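# Load sawn bar into lathe chuck, clamp, shut door

## Task

Take the sawn bar from the rack and place it in the lathe chuck, coaxial with the spindle. The clean end (the end without the saw burr) must sit against the stop steps at the back of the jaws. The chuck must end up clamped on the bar and the lathe door must end up shut.

## Robot and tools

Robot: two Doosan M1013 arms, left_arm and right_arm, each with a Robotiq 2F-140 gripper and a wrist camera. left_arm's fingers can fold at a hinge. Only a grip in the outer quarter of its pads, near the fingertips, squeezes normally. A grip deeper toward the palm can be loose, or it can let go later. Pressing those fingertips into a surface folds them with little resistance. right_arm's fingers are rigid. Calibrated bases in the scene frame: left_arm at (-0.015, +0.665, +0.245) m, right_arm at (+0.077, -0.700, +0.245) m.

Scene frame: origin at table height, midway between the nominal bases. +z is up, +x points out over the table, and left_arm is on the +y side. The lathe stands behind the bases, toward -x, with its chuck facing +y. Its sliding door moves along the front and does not stop for an arm. Anything dropped into the chip pan is lost. Each gripper's own frame has +z along the fingers, and the fingers close along its y axis. end_effector_position is the point between the closed pads. Fingertips reach about 33 mm past it.

execute_actions(actions, cameras): runs the actions in order. An action may hold rows, steps, until, and a lathe command.
- rows: up to 15 rows, one per control step (1/30 s). Each row has 18 numbers in [-1, 1]. The first 9 are left_arm: dx, dy, dz, rx, ry, rz, gripper position, force_limit, speed. The next 9 are right_arm in the same order.
- The six pose numbers are offsets, not poses. They count from that arm's Hand target as it stood when the action began, along that Hand target's own axes. Every row counts from that same start. 1.0 means 0.6 m for dx, dy, dz, or 180 degrees for the rotation vector rx, ry, rz. All zeros re-requests the current Hand target.
- Gripper numbers are absolute commands. position: +1 is 140 mm open, about -0.8 is pads touching, -1 closes until blocked. force_limit and speed each run -1 to +1 and start at +1. A faster close grips harder. To keep a gripper unchanged, repeat its last three numbers; a 0 is a real command.
- steps: 1 to 450 control steps, default 15, at least one per row. After the last row the arm keeps heading to that row's target.
- until: ends the action early on lathe fields only: door_state, chuck_state, seat_state, refusals. Give a value, or [comparison, value] with =, !=, <, <=, >, >=.
- lathe: door "shut"/"open", chuck "clamp"/"open", air_blast true (clears chips for 2 s, only when no part is in or over the chuck), or stop true.
- An empty actions list just returns the state and images.

move(target, speed, blend, stop_force, zero, blocking, cameras): drives each gripper in a straight line. target is one 18-number row, or a list of up to 15 rows. All offsets count from the Hand targets at the call's start, never from the previous row, and use the same layout and scale as rows. speed is in m/s, 0.002 to 2, default 0.25; turning is capped at twice that in rad/s. blend is a corner radius in m. stop_force is 10 to 80 N, for both arms. It ends an arm's path when push against its direction of travel exceeds that value. It is unreliable near singular poses, while the gripper rotates, or against loose parts, and the arm still presses after stopping. Leave it out when backing off a contact. zero resets the force baseline. blocking=false returns early and cannot be combined with stop_force. Moves never avoid obstacles or the other arm, and a path skimming an arm's own base can flip its shoulder. The result adds a move: line: done, off_target, moving, held or fault, plus limits (paced = clipped, held = steps withheld).

wait(seconds 0 to 10) lets time pass. stop brakes a running move; fingers keep going. zoom_image(camera, region [x0,y0,x1,y1], max 504x504) enlarges part of the latest image from cam_high, cam_low, cam_chuck, cam_machine, cam_left_wrist or cam_right_wrist. read_manual returns licence texts. finished_scene(scene) ends the scene for good, so call it only once the goal holds.

The controller clips each commanded pose to within 70 mm and 16 degrees of the measured pose. A cut-short motion must be resent. Rows start abruptly, so ramp offsets up gradually (about 0.01 per row) to avoid shaking a part loose.

Results give, per arm: end_effector_position (m), quaternion, velocities, Hand target, Tool commands, and joint positions and torques. External joint torques and Flange force are estimates, including carried weight. Also reported: object_status (0 moving, 1 stopped while opening, 2 stopped while closing = gripping, 3 at target or pads met) and position_measured in counts (3 open, 75 ≈ 100 mm, 139 ≈ 60 mm, 200 ≈ 20 mm, 230 pads met). The lathe reports door_state (shut/open/between) and chuck_state (open/clamped/closed_empty/between). clamped means the jaws stopped on the right bar diameter. It also reports seat_state: home when the bar end rests on all three stop steps, otherwise open. MOTOR HOT warns of an imminent overheat stop.

The clearance check holds back commands that bring the arms close, but it is not a guarantee.

Avoid: dropping or releasing a moving part; knocking anything off the table or into the machine. Avoid fast impacts and commanding past a firm contact: 144 N net force or a joint torque limit stops the arm for 10 s. The wrist torque limits are only about 25 to 28 N m, including the weight of held parts. Avoid twisting stiff things or holding a heavy part far off its centre, any arm-to-arm contact (including gripping the other arm's fingers), and long stretched holds that overheat motors. After a force fault, release a gripped part that pins the arm before moving it.

Each tool is called after "Request:" by a JSON object that holds its "op" and its "data".

## Session

Request:
{"op": "execute_actions", "data": {"actions": []}}

Scene clock: 0.00 s.
left_arm: end_effector_position=(+0.1488, -0.1510, +0.2646) position_measured=3 object_status=3 end_effector_quat_wxyz=(+0.703, -0.063, -0.708, -0.025) | right_arm: end_effector_position=(+0.5109, -0.7570, +0.2768) position_measured=3 object_status=3 end_effector_quat_wxyz=(-0.290, +0.202, +0.933, -0.061)
Joint positions: left_arm=[-1.128 1.171 1.127 2.014 -2.007 0.883] | right_arm=[-0.214 0.413 1.994 3.058 -1.332 1.894]
Joint velocities: within noise
Joint torques (N m): no reading
External joint torques (N m): no reading
Flange force (N): no reading
Hand target: left_arm +0.1488, -0.1510, +0.2646; +0.703, -0.063, -0.708, -0.025 | right_arm +0.5109, -0.7570, +0.2768; -0.290, +0.202, +0.933, -0.061
Tool commands: left_gripper/position=+1.0 left_gripper/force_limit=+1.0 left_gripper/speed=+1.0 right_gripper/position=+1.0 right_gripper/force_limit=+1.0 right_gripper/speed=+1.0
lathe: door_state=shut chuck_state=open seat_state=open

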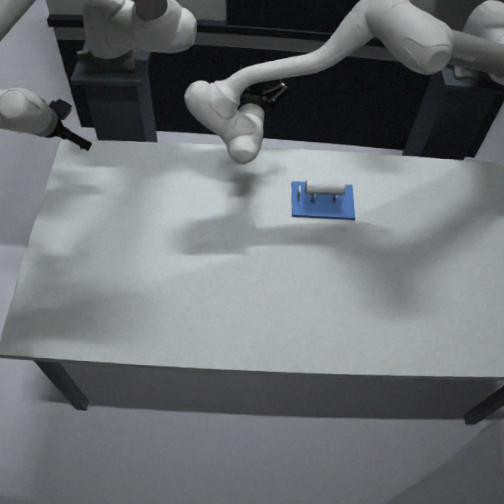

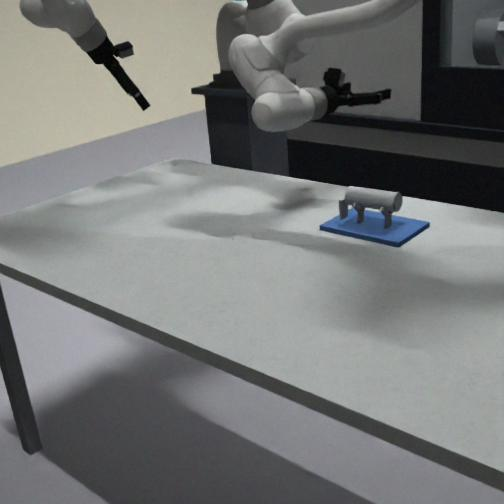

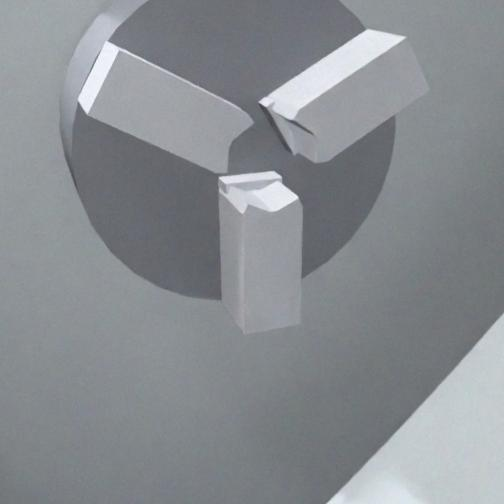

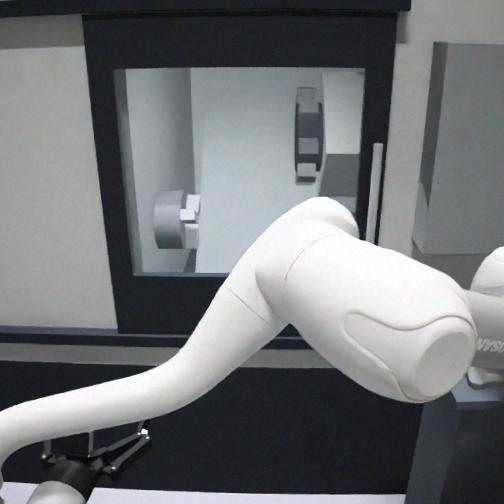

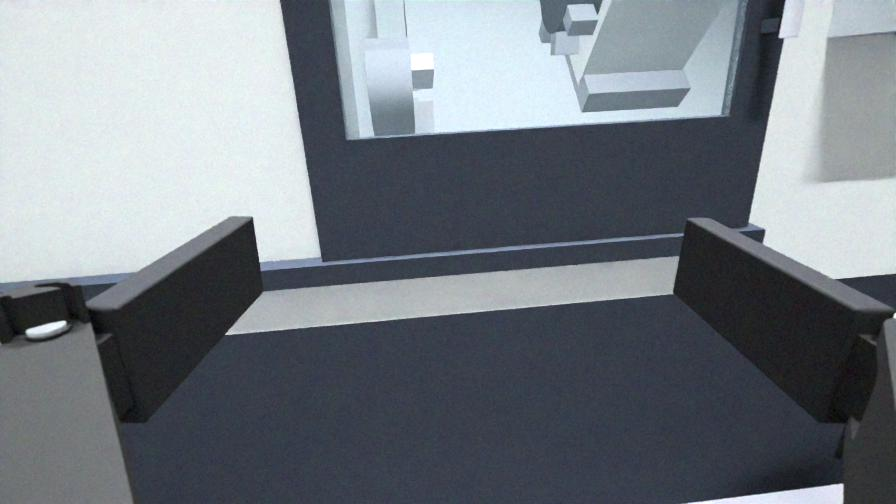

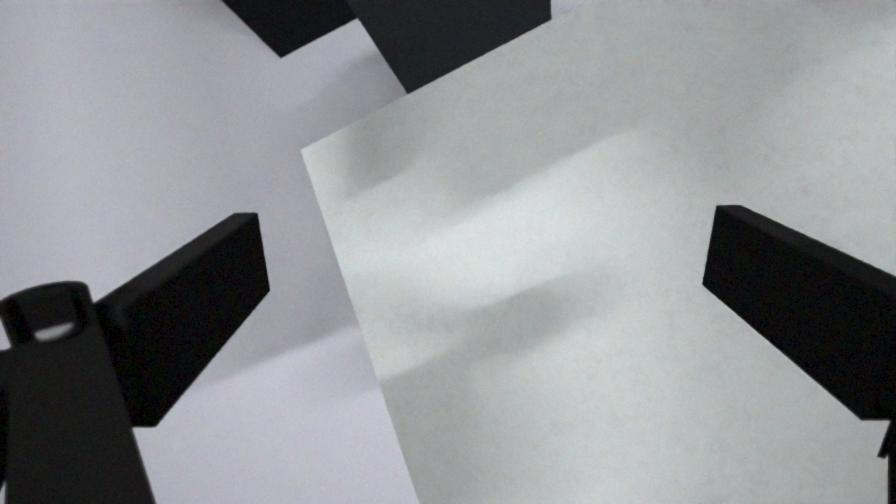

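Request:
{"op": "execute_actions", "data": {"actions": [{"lathe":{"door":"open"},"steps":300,"until":{"lathe":{"door_state":"open"}}}], "cameras": ["all"]}}

Request:
{"op": "zoom_image", "data": {"camera": "cam_high", "region": [270, 150, 380, 240]}}

Request:
{"op": "zoom_image", "data": {"camera": "cam_low", "region": [310, 160, 440, 260]}}

Request:
{"op": "zoom_image", "data": {"camera": "cam_machine", "region": [100, 40, 420, 360]}}

Scene clock: 3.33 s.
left_arm: end_effector_position=(+0.1488, -0.1510, +0.2646) position_measured=3 object_status=3 end_effector_quat_wxyz=(+0.703, -0.063, -0.708, -0.025) | right_arm: end_effector_position=(+0.5109, -0.7570, +0.2768) position_measured=3 object_status=3 end_effector_quat_wxyz=(-0.290, +0.202, +0.933, -0.061)
Joint positions: left_arm=[-1.128 1.171 1.127 2.014 -2.007 0.883] | right_arm=[-0.214 0.413 1.994 3.058 -1.332 1.894]
Joint torques (N m): left_arm=[-0.56 -133.24 -32.81 -3.29 -1.79 0.16] | right_arm=[2.43 -70.44 -26.91 -3.4 -1.43 -0.15]
External joint torques (N m): left_arm=[0.02 2.63 -0.26 0.21 -0.25 -0.16] | right_arm=[-2.41 1.08 -0.17 0.36 -0.17 0.14]
Flange force (N): left_arm=[-3.3 -3.4 -3.0] | right_arm=[-2.9 -2.5 0.1]
Hand target: left_arm +0.1488, -0.1510, +0.2646; +0.703, -0.063, -0.708, -0.025 | right_arm +0.5109, -0.7570, +0.2768; -0.290, +0.202, +0.933, -0.061
Tool commands: left_gripper/position=+1.0 left_gripper/force_limit=+1.0 left_gripper/speed=+1.0 right_gripper/position=+1.0 right_gripper/force_limit=+1.0 right_gripper/speed=+1.0
lathe: door_state=open chuck_state=open seat_state=open

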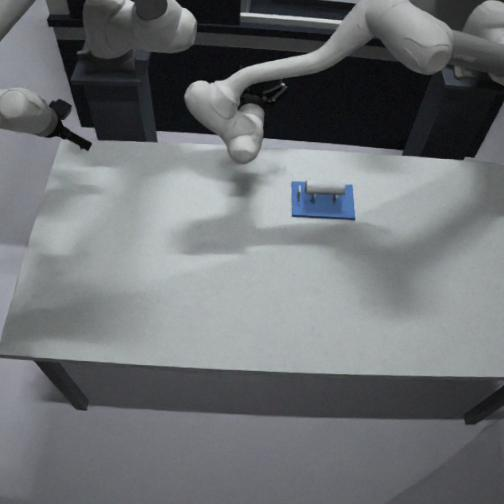

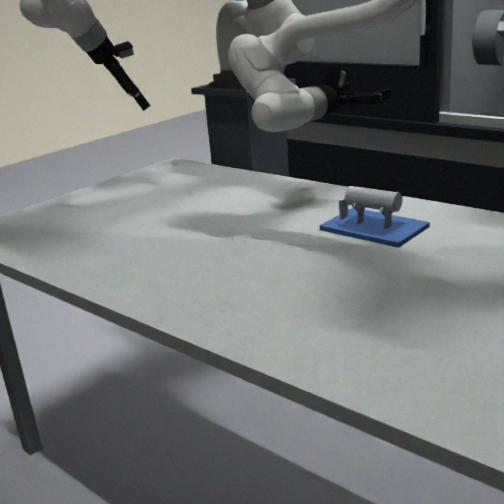

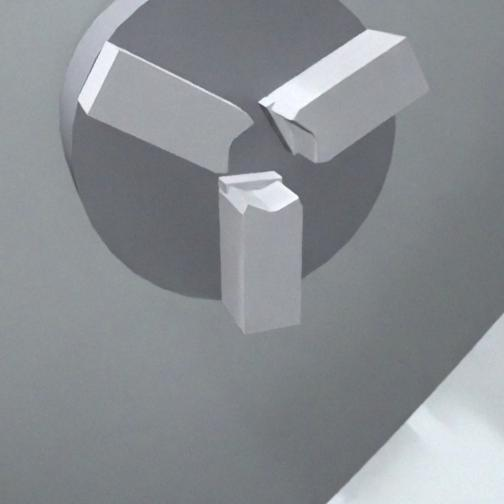

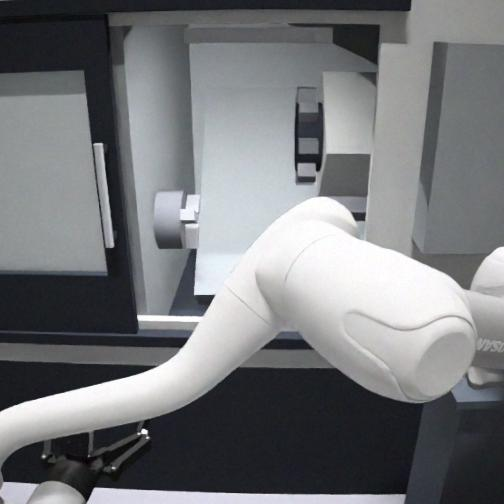

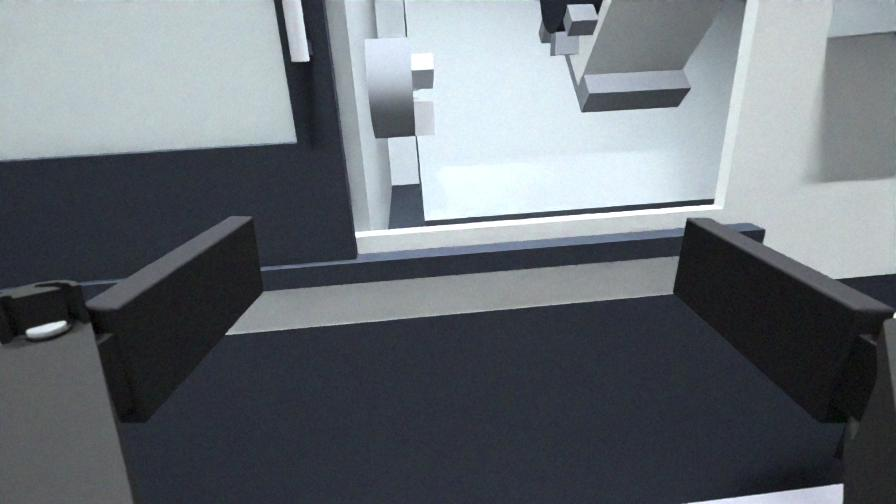

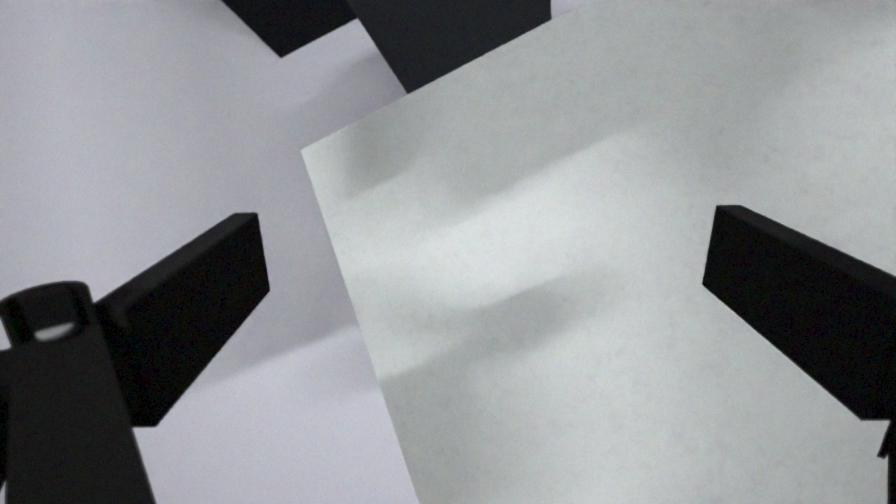

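Scaled by 4.582 from the camera's 504x504 image, which has a finer 720x720 frame.

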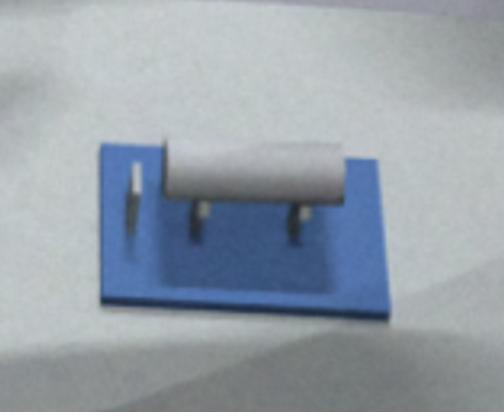

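Scaled by 3.877 from the camera's 504x504 image, which has a finer 720x720 frame.

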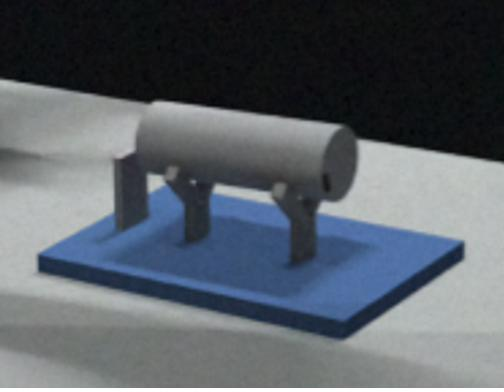

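Scaled by 1.575 from the camera's 504x504 image, which has a finer 720x720 frame.

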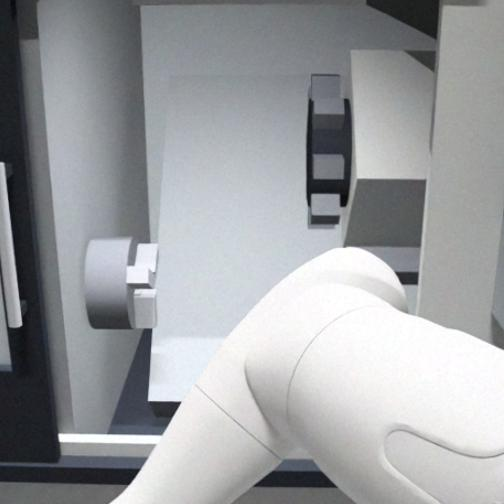

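Request:
{"op": "move", "data": {"target": [0.273,0.403,-0.640,-0.362,-0.389,0.345,1,1,1,0,0,0,0,0,0,1,1,1], "cameras": ["cam_left_wrist","cam_high","cam_low","cam_machine"]}}

Request:
{"op": "zoom_image", "data": {"camera": "cam_machine", "region": [100, 40, 420, 360]}}

Scene clock: 17.13 s.
left_arm: end_effector_position=(+0.5595, +0.0498, +0.4188) position_measured=3 object_status=3 end_effector_quat_wxyz=(+0.000, +0.708, +0.707, -0.001) | right_arm: end_effector_position=(+0.5109, -0.7570, +0.2768) position_measured=3 object_status=3 end_effector_quat_wxyz=(-0.290, +0.202, +0.933, -0.061)
Joint positions: left_arm=[-0.905 0.528 1.375 3.139 -1.238 2.283] | right_arm=[-0.214 0.413 1.994 3.058 -1.332 1.894]
Joint torques (N m): left_arm=[-0.43 -96.62 -39.61 -4.36 0.12 0.17] | right_arm=[2.62 -70.05 -27.08 -3.42 -1.46 -0.24]
External joint torques (N m): left_arm=[0.45 2.91 -0.76 0.23 -0.17 -0.17] | right_arm=[-2.54 0.52 -0.1 0.37 -0.13 0.23]
Flange force (N): left_arm=[-4.6 4.8 0.5] | right_arm=[-2.0 -3.0 0.1]
Hand target: left_arm +0.5595, +0.0499, +0.4188; +0.000, +0.708, +0.707, -0.001 | right_arm +0.5109, -0.7570, +0.2768; -0.290, +0.202, +0.933, -0.061
Off the commanded pose: left_arm 0.000 m, 0 deg | right_arm 0.000 m, 0 deg.
lathe: door_state=open chuck_state=open seat_state=open
move: done
camera_calibration:
cam_left_wrist: T_world_to_cam=[[0.999923, -0.0119829, 0.00325949, -0.548316], [-0.0123751, -0.939626, 0.341979, -0.0876725], [-0.00103519, -0.341992, -0.939702, 0.550742], [0, 0, 0, 1]] pos_world=[0.547759, 0.0994, 0.549303]
Images, in order (width x height): cam_high 504x504, cam_low 504x504, cam_machine 504x504, cam_left_wrist 896x504.

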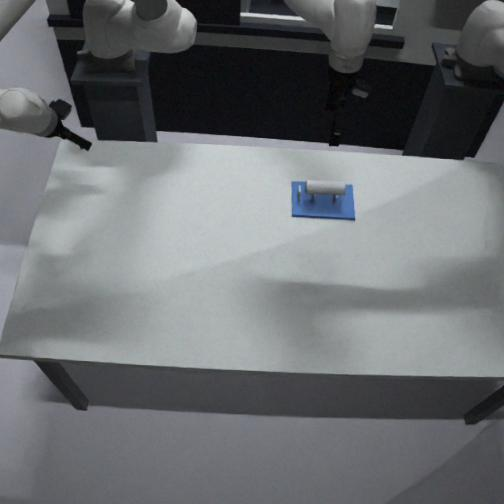

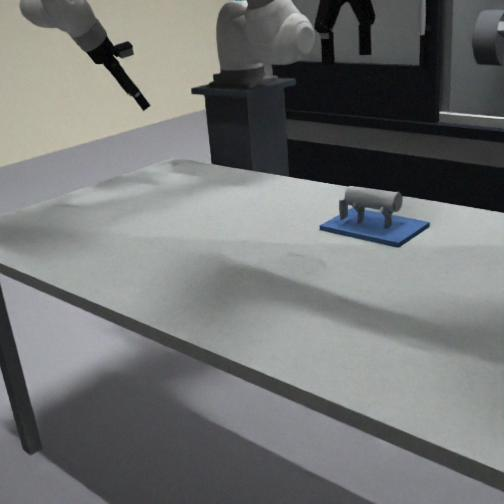

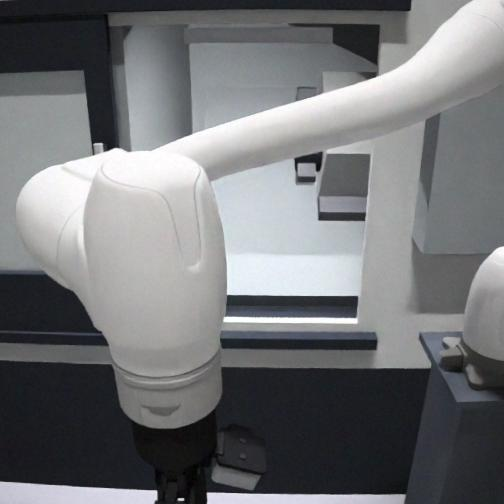

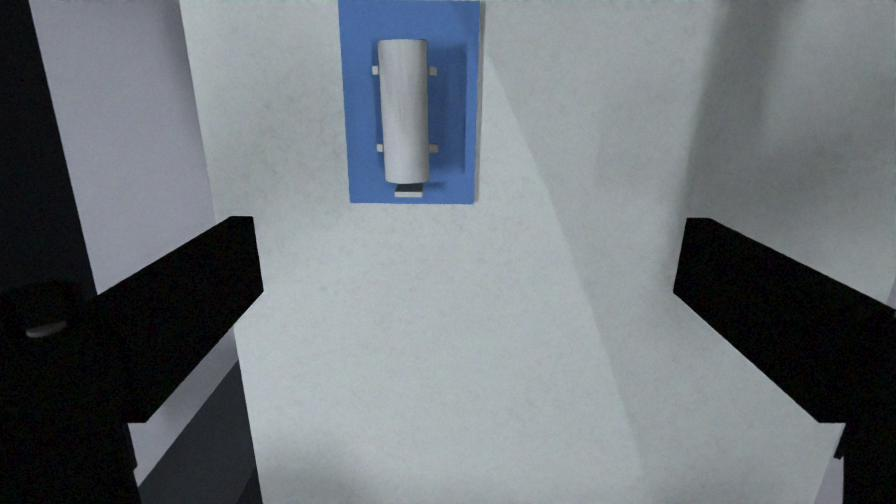

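Scaled by 1.575 from the camera's 504x504 image, which has a finer 720x720 frame.

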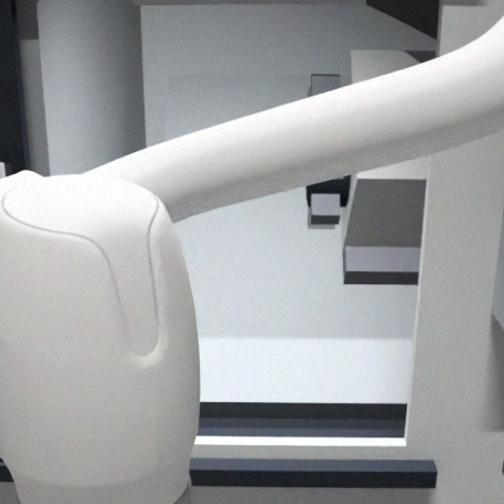

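Request:
{"op": "zoom_image", "data": {"camera": "cam_left_wrist", "region": [330, 0, 500, 210]}}

Request:
{"op": "zoom_image", "data": {"camera": "cam_low", "region": [335, 180, 410, 240]}}

Scaled by 2.400 from the camera's 896x504 image, which has a finer 1280x720 frame.

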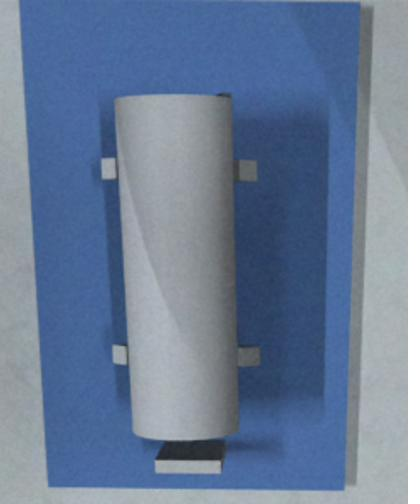

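Scaled by 6.720 from the camera's 504x504 image, which has a finer 720x720 frame.

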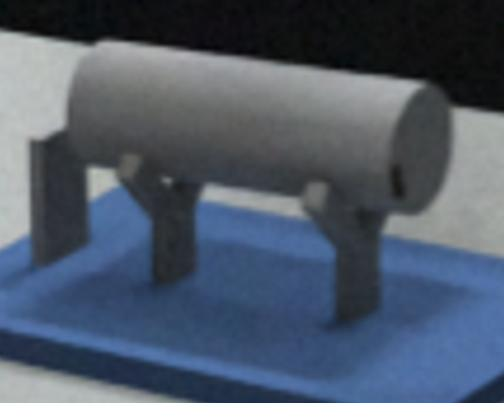

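Request:
{"op": "move", "data": {"target": [0.05,-0.0908,0.33,0,0,0,1,1,1,0,0,0,0,0,0,1,1,1], "cameras": ["cam_left_wrist","cam_low","cam_high"]}}

Request:
{"op": "zoom_image", "data": {"camera": "cam_left_wrist", "region": [240, 0, 660, 504]}}

Scene clock: 25.73 s.
left_arm: end_effector_position=(+0.5049, +0.0795, +0.2209) position_measured=3 object_status=3 end_effector_quat_wxyz=(+0.000, +0.708, +0.707, -0.001) | right_arm: end_effector_position=(+0.5109, -0.7570, +0.2768) position_measured=3 object_status=3 end_effector_quat_wxyz=(-0.290, +0.202, +0.933, -0.061)
Joint positions: left_arm=[-0.933 0.601 1.659 3.139 -0.88 2.256] | right_arm=[-0.214 0.413 1.994 3.058 -1.332 1.894]
Joint torques (N m): left_arm=[-1 -96.38 -33.14 -3.59 0.14 0.14] | right_arm=[2.92 -70.18 -27.28 -3.42 -1.5 -0.16]
External joint torques (N m): left_arm=[1.13 2.94 0.05 0.21 -0.19 -0.14] | right_arm=[-2.77 0.69 0.26 0.39 -0.1 0.15]
Flange force (N): left_arm=[-2.0 3.5 2.8] | right_arm=[-1.9 -3.4 0.8]
Hand target: left_arm +0.5048, +0.0795, +0.2208; +0.000, +0.708, +0.707, -0.001 | right_arm +0.5109, -0.7570, +0.2768; -0.290, +0.202, +0.933, -0.061
Off the commanded pose: left_arm 0.000 m, 0 deg | right_arm 0.000 m, 0 deg.
lathe: door_state=open chuck_state=open seat_state=open
move: done
camera_calibration:
cam_left_wrist: T_world_to_cam=[[0.999924, -0.0118545, 0.00332129, -0.492759], [-0.0122754, -0.939584, 0.342099, 0.00713878], [-0.000934773, -0.342113, -0.939658, 0.374827], [0, 0, 0, 1]] pos_world=[0.49316, 0.129099, 0.351403]
Images, in order (width x height): cam_high 504x504, cam_low 504x504, cam_left_wrist 896x504.

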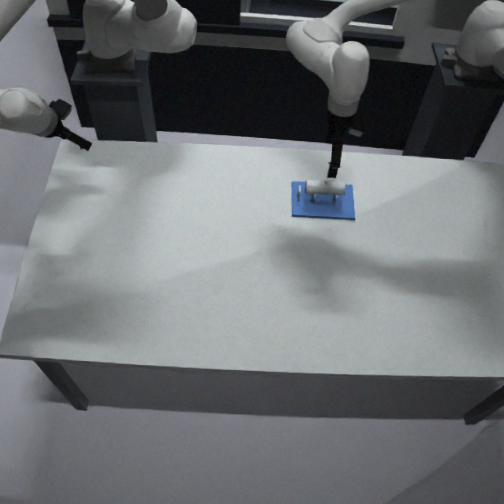

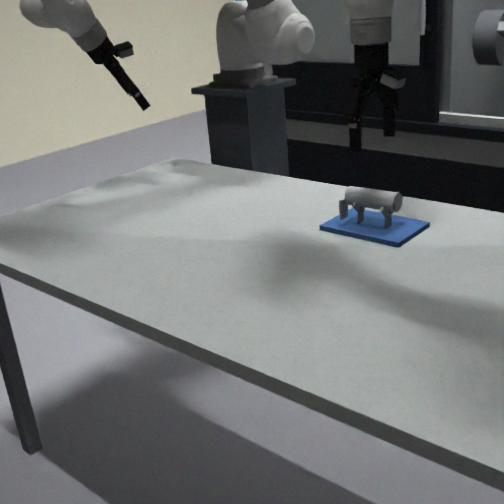

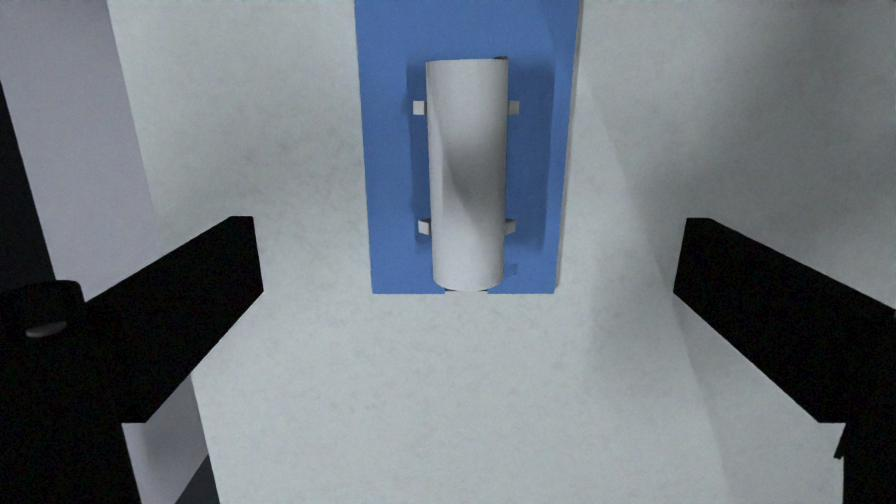

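Scaled by 1.000.

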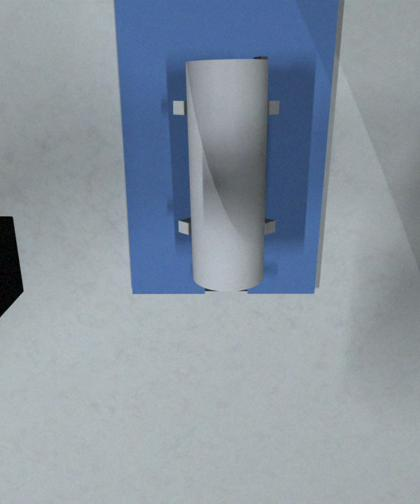

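Request:
{"op": "move", "data": {"target": [0.02,0,0.118,0,0,0,1,1,1,0,0,0,0,0,0,1,1,1], "cameras": ["cam_left_wrist","cam_low"]}}

Request:
{"op": "zoom_image", "data": {"camera": "cam_low", "region": [320, 120, 440, 250]}}

Scene clock: 29.60 s.
left_arm: end_effector_position=(+0.5048, +0.0913, +0.1500) position_measured=3 object_status=3 end_effector_quat_wxyz=(+0.000, +0.708, +0.707, -0.001) | right_arm: end_effector_position=(+0.5109, -0.7570, +0.2768) position_measured=3 object_status=3 end_effector_quat_wxyz=(-0.290, +0.202, +0.933, -0.061)
Joint positions: left_arm=[-0.923 0.669 1.704 3.139 -0.768 2.266] | right_arm=[-0.214 0.413 1.994 3.058 -1.332 1.894]
Joint torques (N m): left_arm=[-0.71 -97.86 -29.68 -3.23 0.09 0.17] | right_arm=[2.83 -70.34 -27.25 -3.38 -1.47 -0.26]
External joint torques (N m): left_arm=[0.66 1.99 -0.12 0.18 -0.14 -0.17] | right_arm=[-2.76 0.77 0.15 0.34 -0.13 0.25]
Flange force (N): left_arm=[-1.6 2.3 2.1] | right_arm=[-2.2 -3.3 0.6]
Hand target: left_arm +0.5048, +0.0914, +0.1500; +0.000, +0.708, +0.707, -0.001 | right_arm +0.5109, -0.7570, +0.2768; -0.290, +0.202, +0.933, -0.061
Off the commanded pose: left_arm 0.000 m, 0 deg | right_arm 0.000 m, 0 deg.
lathe: door_state=open chuck_state=open seat_state=open
move: done
camera_calibration:
cam_left_wrist: T_world_to_cam=[[0.999923, -0.0119486, 0.00335447, -0.492279], [-0.0123752, -0.939595, 0.342066, 0.0425056], [-0.000935359, -0.342081, -0.93967, 0.312335], [0, 0, 0, 1]] pos_world=[0.493059, 0.1409, 0.280603]
Images, in order (width x height): cam_low 504x504, cam_left_wrist 896x504.

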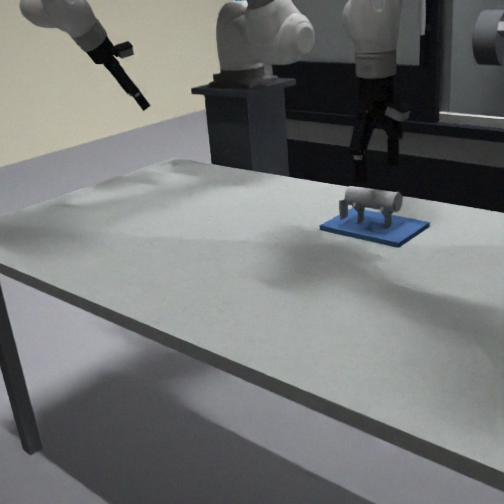

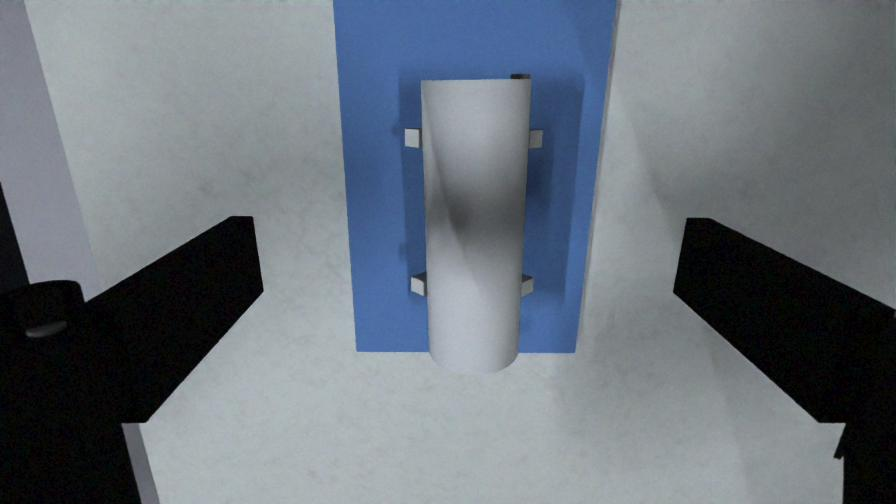

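Scaled by 3.877 from the camera's 504x504 image, which has a finer 720x720 frame.

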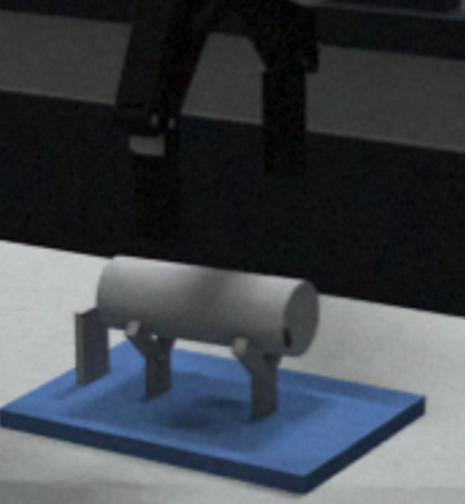

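Request:
{"op": "move", "data": {"target": [0.0043,0.001,0.09,0,0,0,1,1,1,0,0,0,0,0,0,1,1,1], "speed": 0.1, "cameras": ["cam_left_wrist","cam_low"]}}

Request:
{"op": "zoom_image", "data": {"camera": "cam_low", "region": [320, 120, 440, 250]}}

Request:
{"op": "execute_actions", "data": {"actions": [{"rows":[[0,0,0,0,0,0,-1,0.3,-1,0,0,0,0,0,0,1,1,1]],"steps":150}], "cameras": ["cam_left_wrist","cam_low"]}}

Request:
{"op": "zoom_image", "data": {"camera": "cam_low", "region": [320, 120, 440, 250]}}

Scene clock: 32.93 s.
left_arm: end_effector_position=(+0.5053, +0.0938, +0.0960) position_measured=3 object_status=3 end_effector_quat_wxyz=(+0.000, +0.708, +0.707, -0.001) | right_arm: end_effector_position=(+0.5109, -0.7570, +0.2768) position_measured=3 object_status=3 end_effector_quat_wxyz=(-0.290, +0.202, +0.933, -0.061)
Joint positions: left_arm=[-0.921 0.733 1.717 3.138 -0.692 2.269] | right_arm=[-0.214 0.413 1.994 3.058 -1.332 1.894]
Joint torques (N m): left_arm=[-0.92 -101.26 -27.18 -3.02 0.22 0.18] | right_arm=[3.18 -70.29 -27.22 -3.46 -1.37 -0.11]
External joint torques (N m): left_arm=[0.86 2.64 -0.18 0.22 -0.26 -0.18] | right_arm=[-3.06 0.88 0.2 0.42 -0.22 0.1]
Flange force (N): left_arm=[-2.0 3.0 2.9] | right_arm=[-2.4 -3.8 0.6]
Hand target: left_arm +0.5053, +0.0938, +0.0960; +0.000, +0.708, +0.707, -0.001 | right_arm +0.5109, -0.7570, +0.2768; -0.290, +0.202, +0.933, -0.061
Off the commanded pose: left_arm 0.000 m, 0 deg | right_arm 0.000 m, 0 deg.
lathe: door_state=open chuck_state=open seat_state=open
move: done
camera_calibration:
cam_left_wrist: T_world_to_cam=[[0.999923, -0.0119486, 0.00335447, -0.492668], [-0.0123752, -0.939595, 0.342066, 0.0633336], [-0.000935359, -0.342081, -0.93967, 0.262448], [0, 0, 0, 1]] pos_world=[0.493659, 0.1434, 0.226603]
Images, in order (width x height): cam_low 504x504, cam_left_wrist 896x504.

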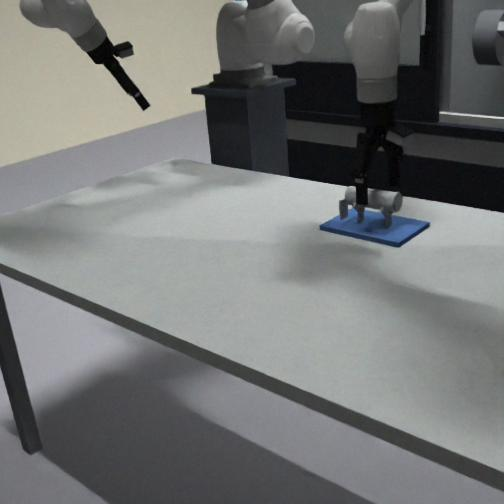

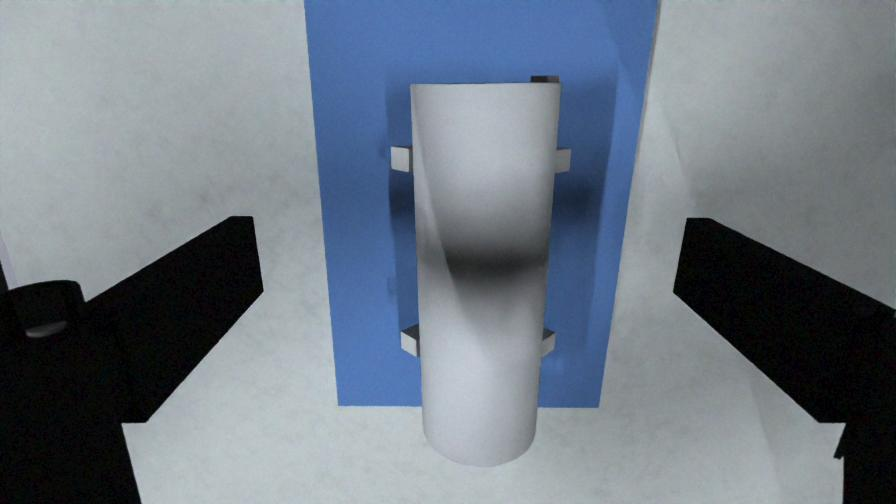

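Scaled by 3.877 from the camera's 504x504 image, which has a finer 720x720 frame.

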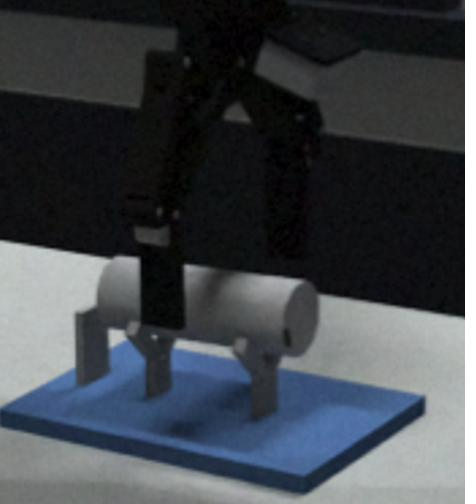

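Scene clock: 38.13 s.
left_arm: end_effector_position=(+0.5053, +0.0938, +0.0960) position_measured=162 object_status=2 end_effector_quat_wxyz=(+0.000, +0.708, +0.707, -0.001) | right_arm: end_effector_position=(+0.5109, -0.7570, +0.2768) position_measured=3 object_status=3 end_effector_quat_wxyz=(-0.290, +0.202, +0.933, -0.061)
Joint positions: left_arm=[-0.921 0.733 1.717 3.138 -0.692 2.269] | right_arm=[-0.214 0.413 1.994 3.058 -1.332 1.894]
Joint torques (N m): left_arm=[-24.68 -84.91 -12.78 -9.46 -3.97 1.03] | right_arm=[2.5 -70.37 -27.3 -3.4 -1.47 -0.2]
External joint torques (N m): left_arm=[24.58 -13.36 -14.6 6.65 3.93 -1.03] | right_arm=[-2.37 1.04 0.27 0.36 -0.12 0.19]
Flange force (N): left_arm=[9.0 33.0 -12.9] | right_arm=[-2.3 -2.6 0.9]
Hand target: left_arm +0.5053, +0.0938, +0.0960; +0.000, +0.708, +0.707, -0.001 | right_arm +0.5109, -0.7570, +0.2768; -0.290, +0.202, +0.933, -0.061
Off the commanded pose: left_arm 0.000 m, 0 deg | right_arm 0.000 m, 0 deg.
lathe: door_state=open chuck_state=open seat_state=open
camera_calibration:
cam_left_wrist: T_world_to_cam=[[0.999923, -0.0119488, 0.00335349, -0.492668], [-0.0123752, -0.939627, 0.341977, 0.0633927], [-0.000935188, -0.341993, -0.939702, 0.262349], [0, 0, 0, 1]] pos_world=[0.493659, 0.1434, 0.226503]
Images, in order (width x height): cam_low 504x504, cam_left_wrist 896x504.

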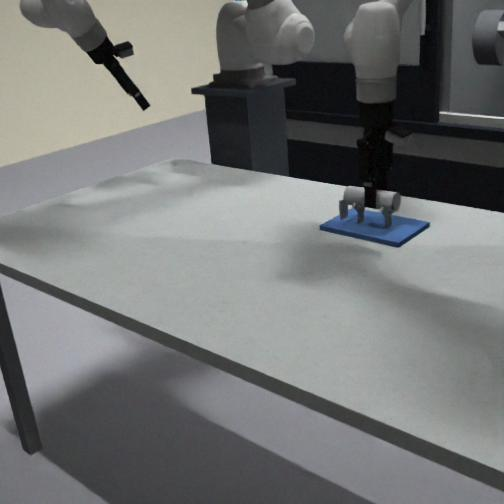

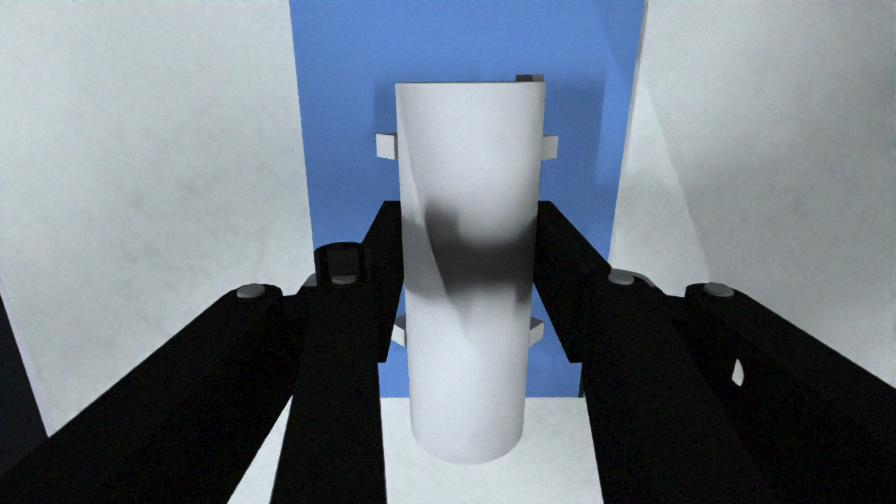

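Scaled by 3.877 from the camera's 504x504 image, which has a finer 720x720 frame.

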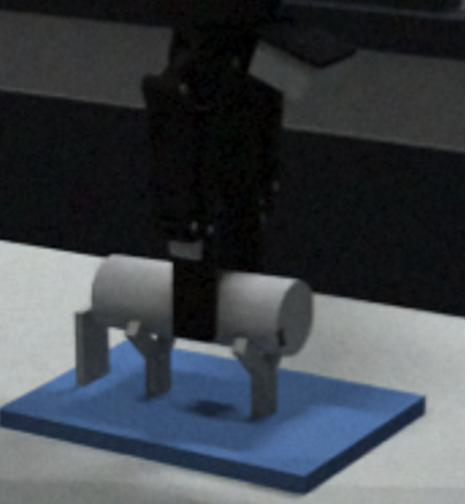

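Request:
{"op": "move", "data": {"target": [0,0,-0.4,0,0,0,-1,0.3,-1,0,0,0,0,0,0,1,1,1], "speed": 0.15, "cameras": ["cam_left_wrist","cam_low","cam_high"]}}

Request:
{"op": "zoom_image", "data": {"camera": "cam_low", "region": [320, 60, 440, 250]}}

Scene clock: 41.43 s.
left_arm: end_effector_position=(+0.5056, +0.0943, +0.3359) position_measured=162 object_status=2 end_effector_quat_wxyz=(+0.000, +0.708, +0.707, -0.001) | right_arm: end_effector_position=(+0.5109, -0.7570, +0.2768) position_measured=3 object_status=3 end_effector_quat_wxyz=(-0.290, +0.202, +0.933, -0.061)
Joint positions: left_arm=[-0.92 0.481 1.612 3.139 -1.047 2.268] | right_arm=[-0.214 0.413 1.994 3.058 -1.332 1.894]
Joint torques (N m): left_arm=[-0.67 -94.14 -39.82 -3.98 0.23 0.25] | right_arm=[2.93 -70.36 -27.2 -3.43 -1.46 -0.25]
External joint torques (N m): left_arm=[0.32 8.08 2.85 0.19 -0.29 -0.25] | right_arm=[-2.96 0.82 0.06 0.37 -0.14 0.24]
Flange force (N): left_arm=[-3.7 3.6 8.3] | right_arm=[-2.4 -3.5 0.5]
Hand target: left_arm +0.5056, +0.0943, +0.3360; +0.000, +0.708, +0.707, -0.001 | right_arm +0.5109, -0.7570, +0.2768; -0.290, +0.202, +0.933, -0.061
Off the commanded pose: left_arm 0.000 m, 0 deg | right_arm 0.000 m, 0 deg.
lathe: door_state=open chuck_state=open seat_state=open
move: done
camera_calibration:
cam_left_wrist: T_world_to_cam=[[0.999923, -0.0119488, 0.00335349, -0.493666], [-0.0123752, -0.939627, 0.341977, -0.0182096], [-0.000935188, -0.341993, -0.939702, 0.488048], [0, 0, 0, 1]] pos_world=[0.493859, 0.1439, 0.466503]
Images, in order (width x height): cam_high 504x504, cam_low 504x504, cam_left_wrist 896x504.

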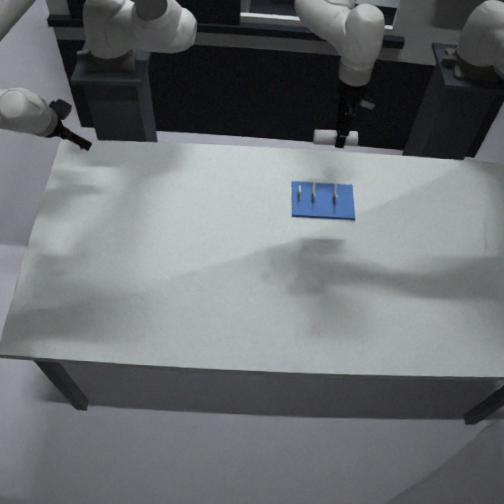

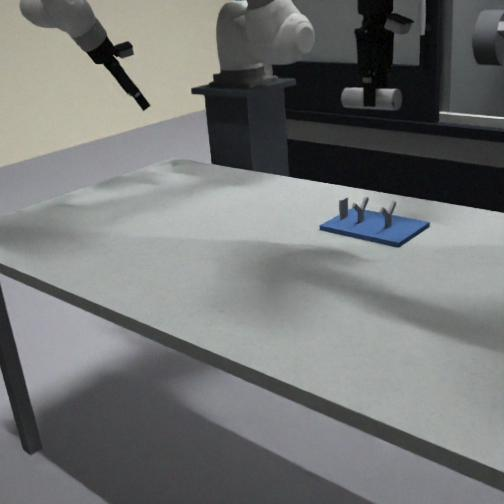

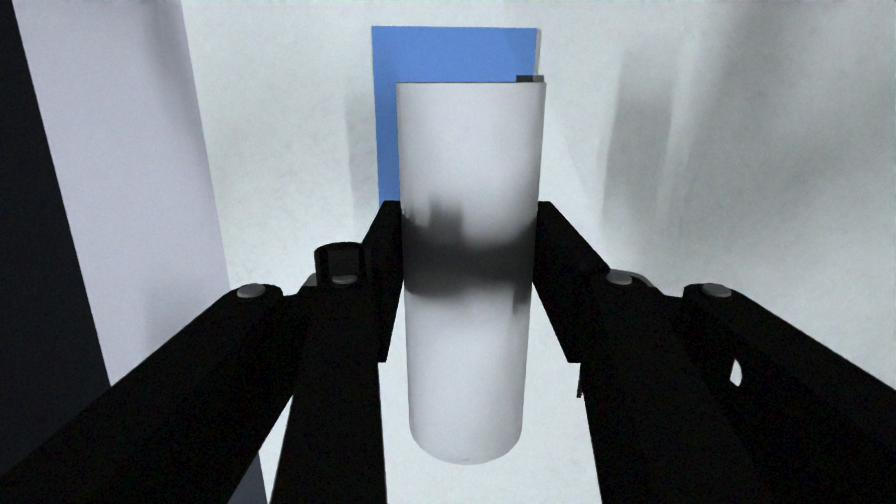

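Scaled by 2.653 from the camera's 504x504 image, which has a finer 720x720 frame.

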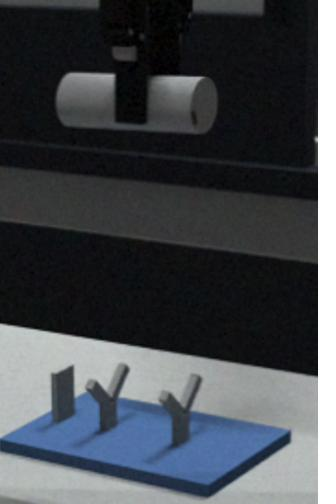

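Request:
{"op": "move", "data": {"target": [0.01,-0.677,-0.107,0.5,0,0,-1,0.3,-1,0,0,0,0,0,0,1,1,1], "cameras": ["cam_left_wrist","cam_machine","cam_high"]}}

Request:
{"op": "zoom_image", "data": {"camera": "cam_machine", "region": [60, 40, 504, 504]}}

Scene clock: 46.87 s.
left_arm: end_effector_position=(+0.0995, +0.1009, +0.4006) position_measured=162 object_status=2 end_effector_quat_wxyz=(+0.500, -0.501, -0.499, +0.500) | right_arm: end_effector_position=(+0.5109, -0.7570, +0.2768) position_measured=3 object_status=3 end_effector_quat_wxyz=(-0.290, +0.202, +0.933, -0.061)
Joint positions: left_arm=[-0.994 0.718 1.833 2.108 -1.902 2.645] | right_arm=[-0.214 0.413 1.994 3.058 -1.332 1.894]
Joint torques (N m): left_arm=[-0.95 -100.73 -25.7 -3.76 -3.98 0.17] | right_arm=[2.93 -70 -27.11 -3.35 -1.34 -0.25]
External joint torques (N m): left_arm=[0.89 5.68 0.32 1.24 1.5 -0.22] | right_arm=[-2.91 0.6 0.1 0.31 -0.26 0.23]
Flange force (N): left_arm=[-1.7 9.2 -3.6] | right_arm=[-2.0 -3.6 0.3]
Hand target: left_arm +0.0995, +0.1009, +0.4006; +0.500, -0.501, -0.499, +0.500 | right_arm +0.5109, -0.7570, +0.2768; -0.290, +0.202, +0.933, -0.061
Off the commanded pose: left_arm 0.000 m, 0 deg | right_arm 0.000 m, 0 deg.
lathe: door_state=open chuck_state=open seat_state=open
move: done
camera_calibration:
cam_left_wrist: T_world_to_cam=[[0.00343102, -0.012874, -0.999911, 0.413449], [0.338968, -0.940704, 0.0132749, 0.0577069], [-0.940792, -0.338983, 0.00113631, 0.266979], [0, 0, 0, 1]] pos_world=[0.230193, 0.150109, 0.412343]
Images, in order (width x height): cam_high 504x504, cam_machine 504x504, cam_left_wrist 896x504.

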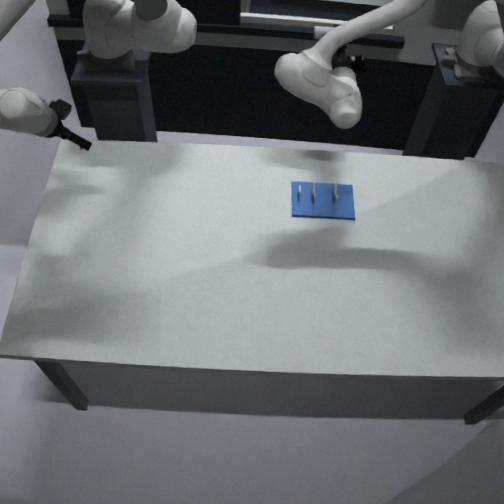

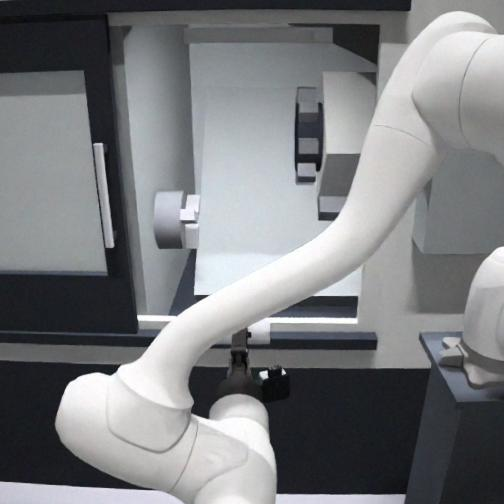

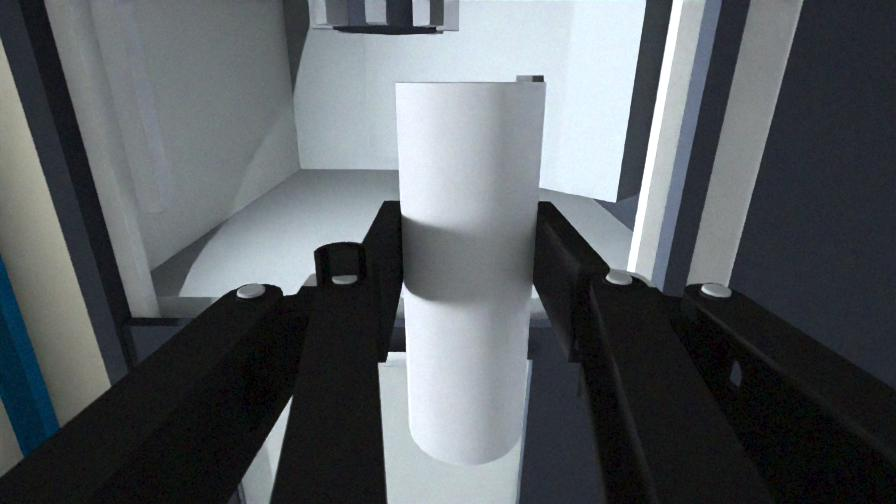

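Scaled by 1.086 from the camera's 504x504 image, which has a finer 720x720 frame.

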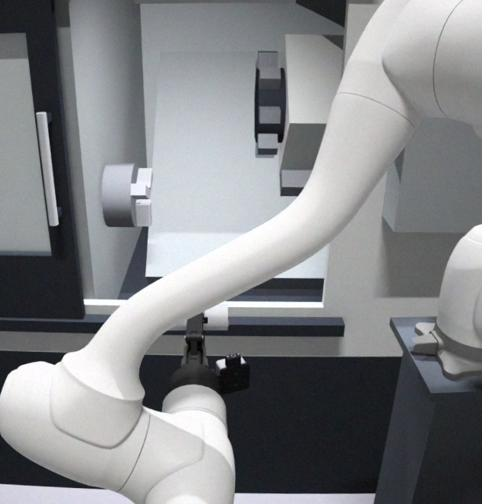

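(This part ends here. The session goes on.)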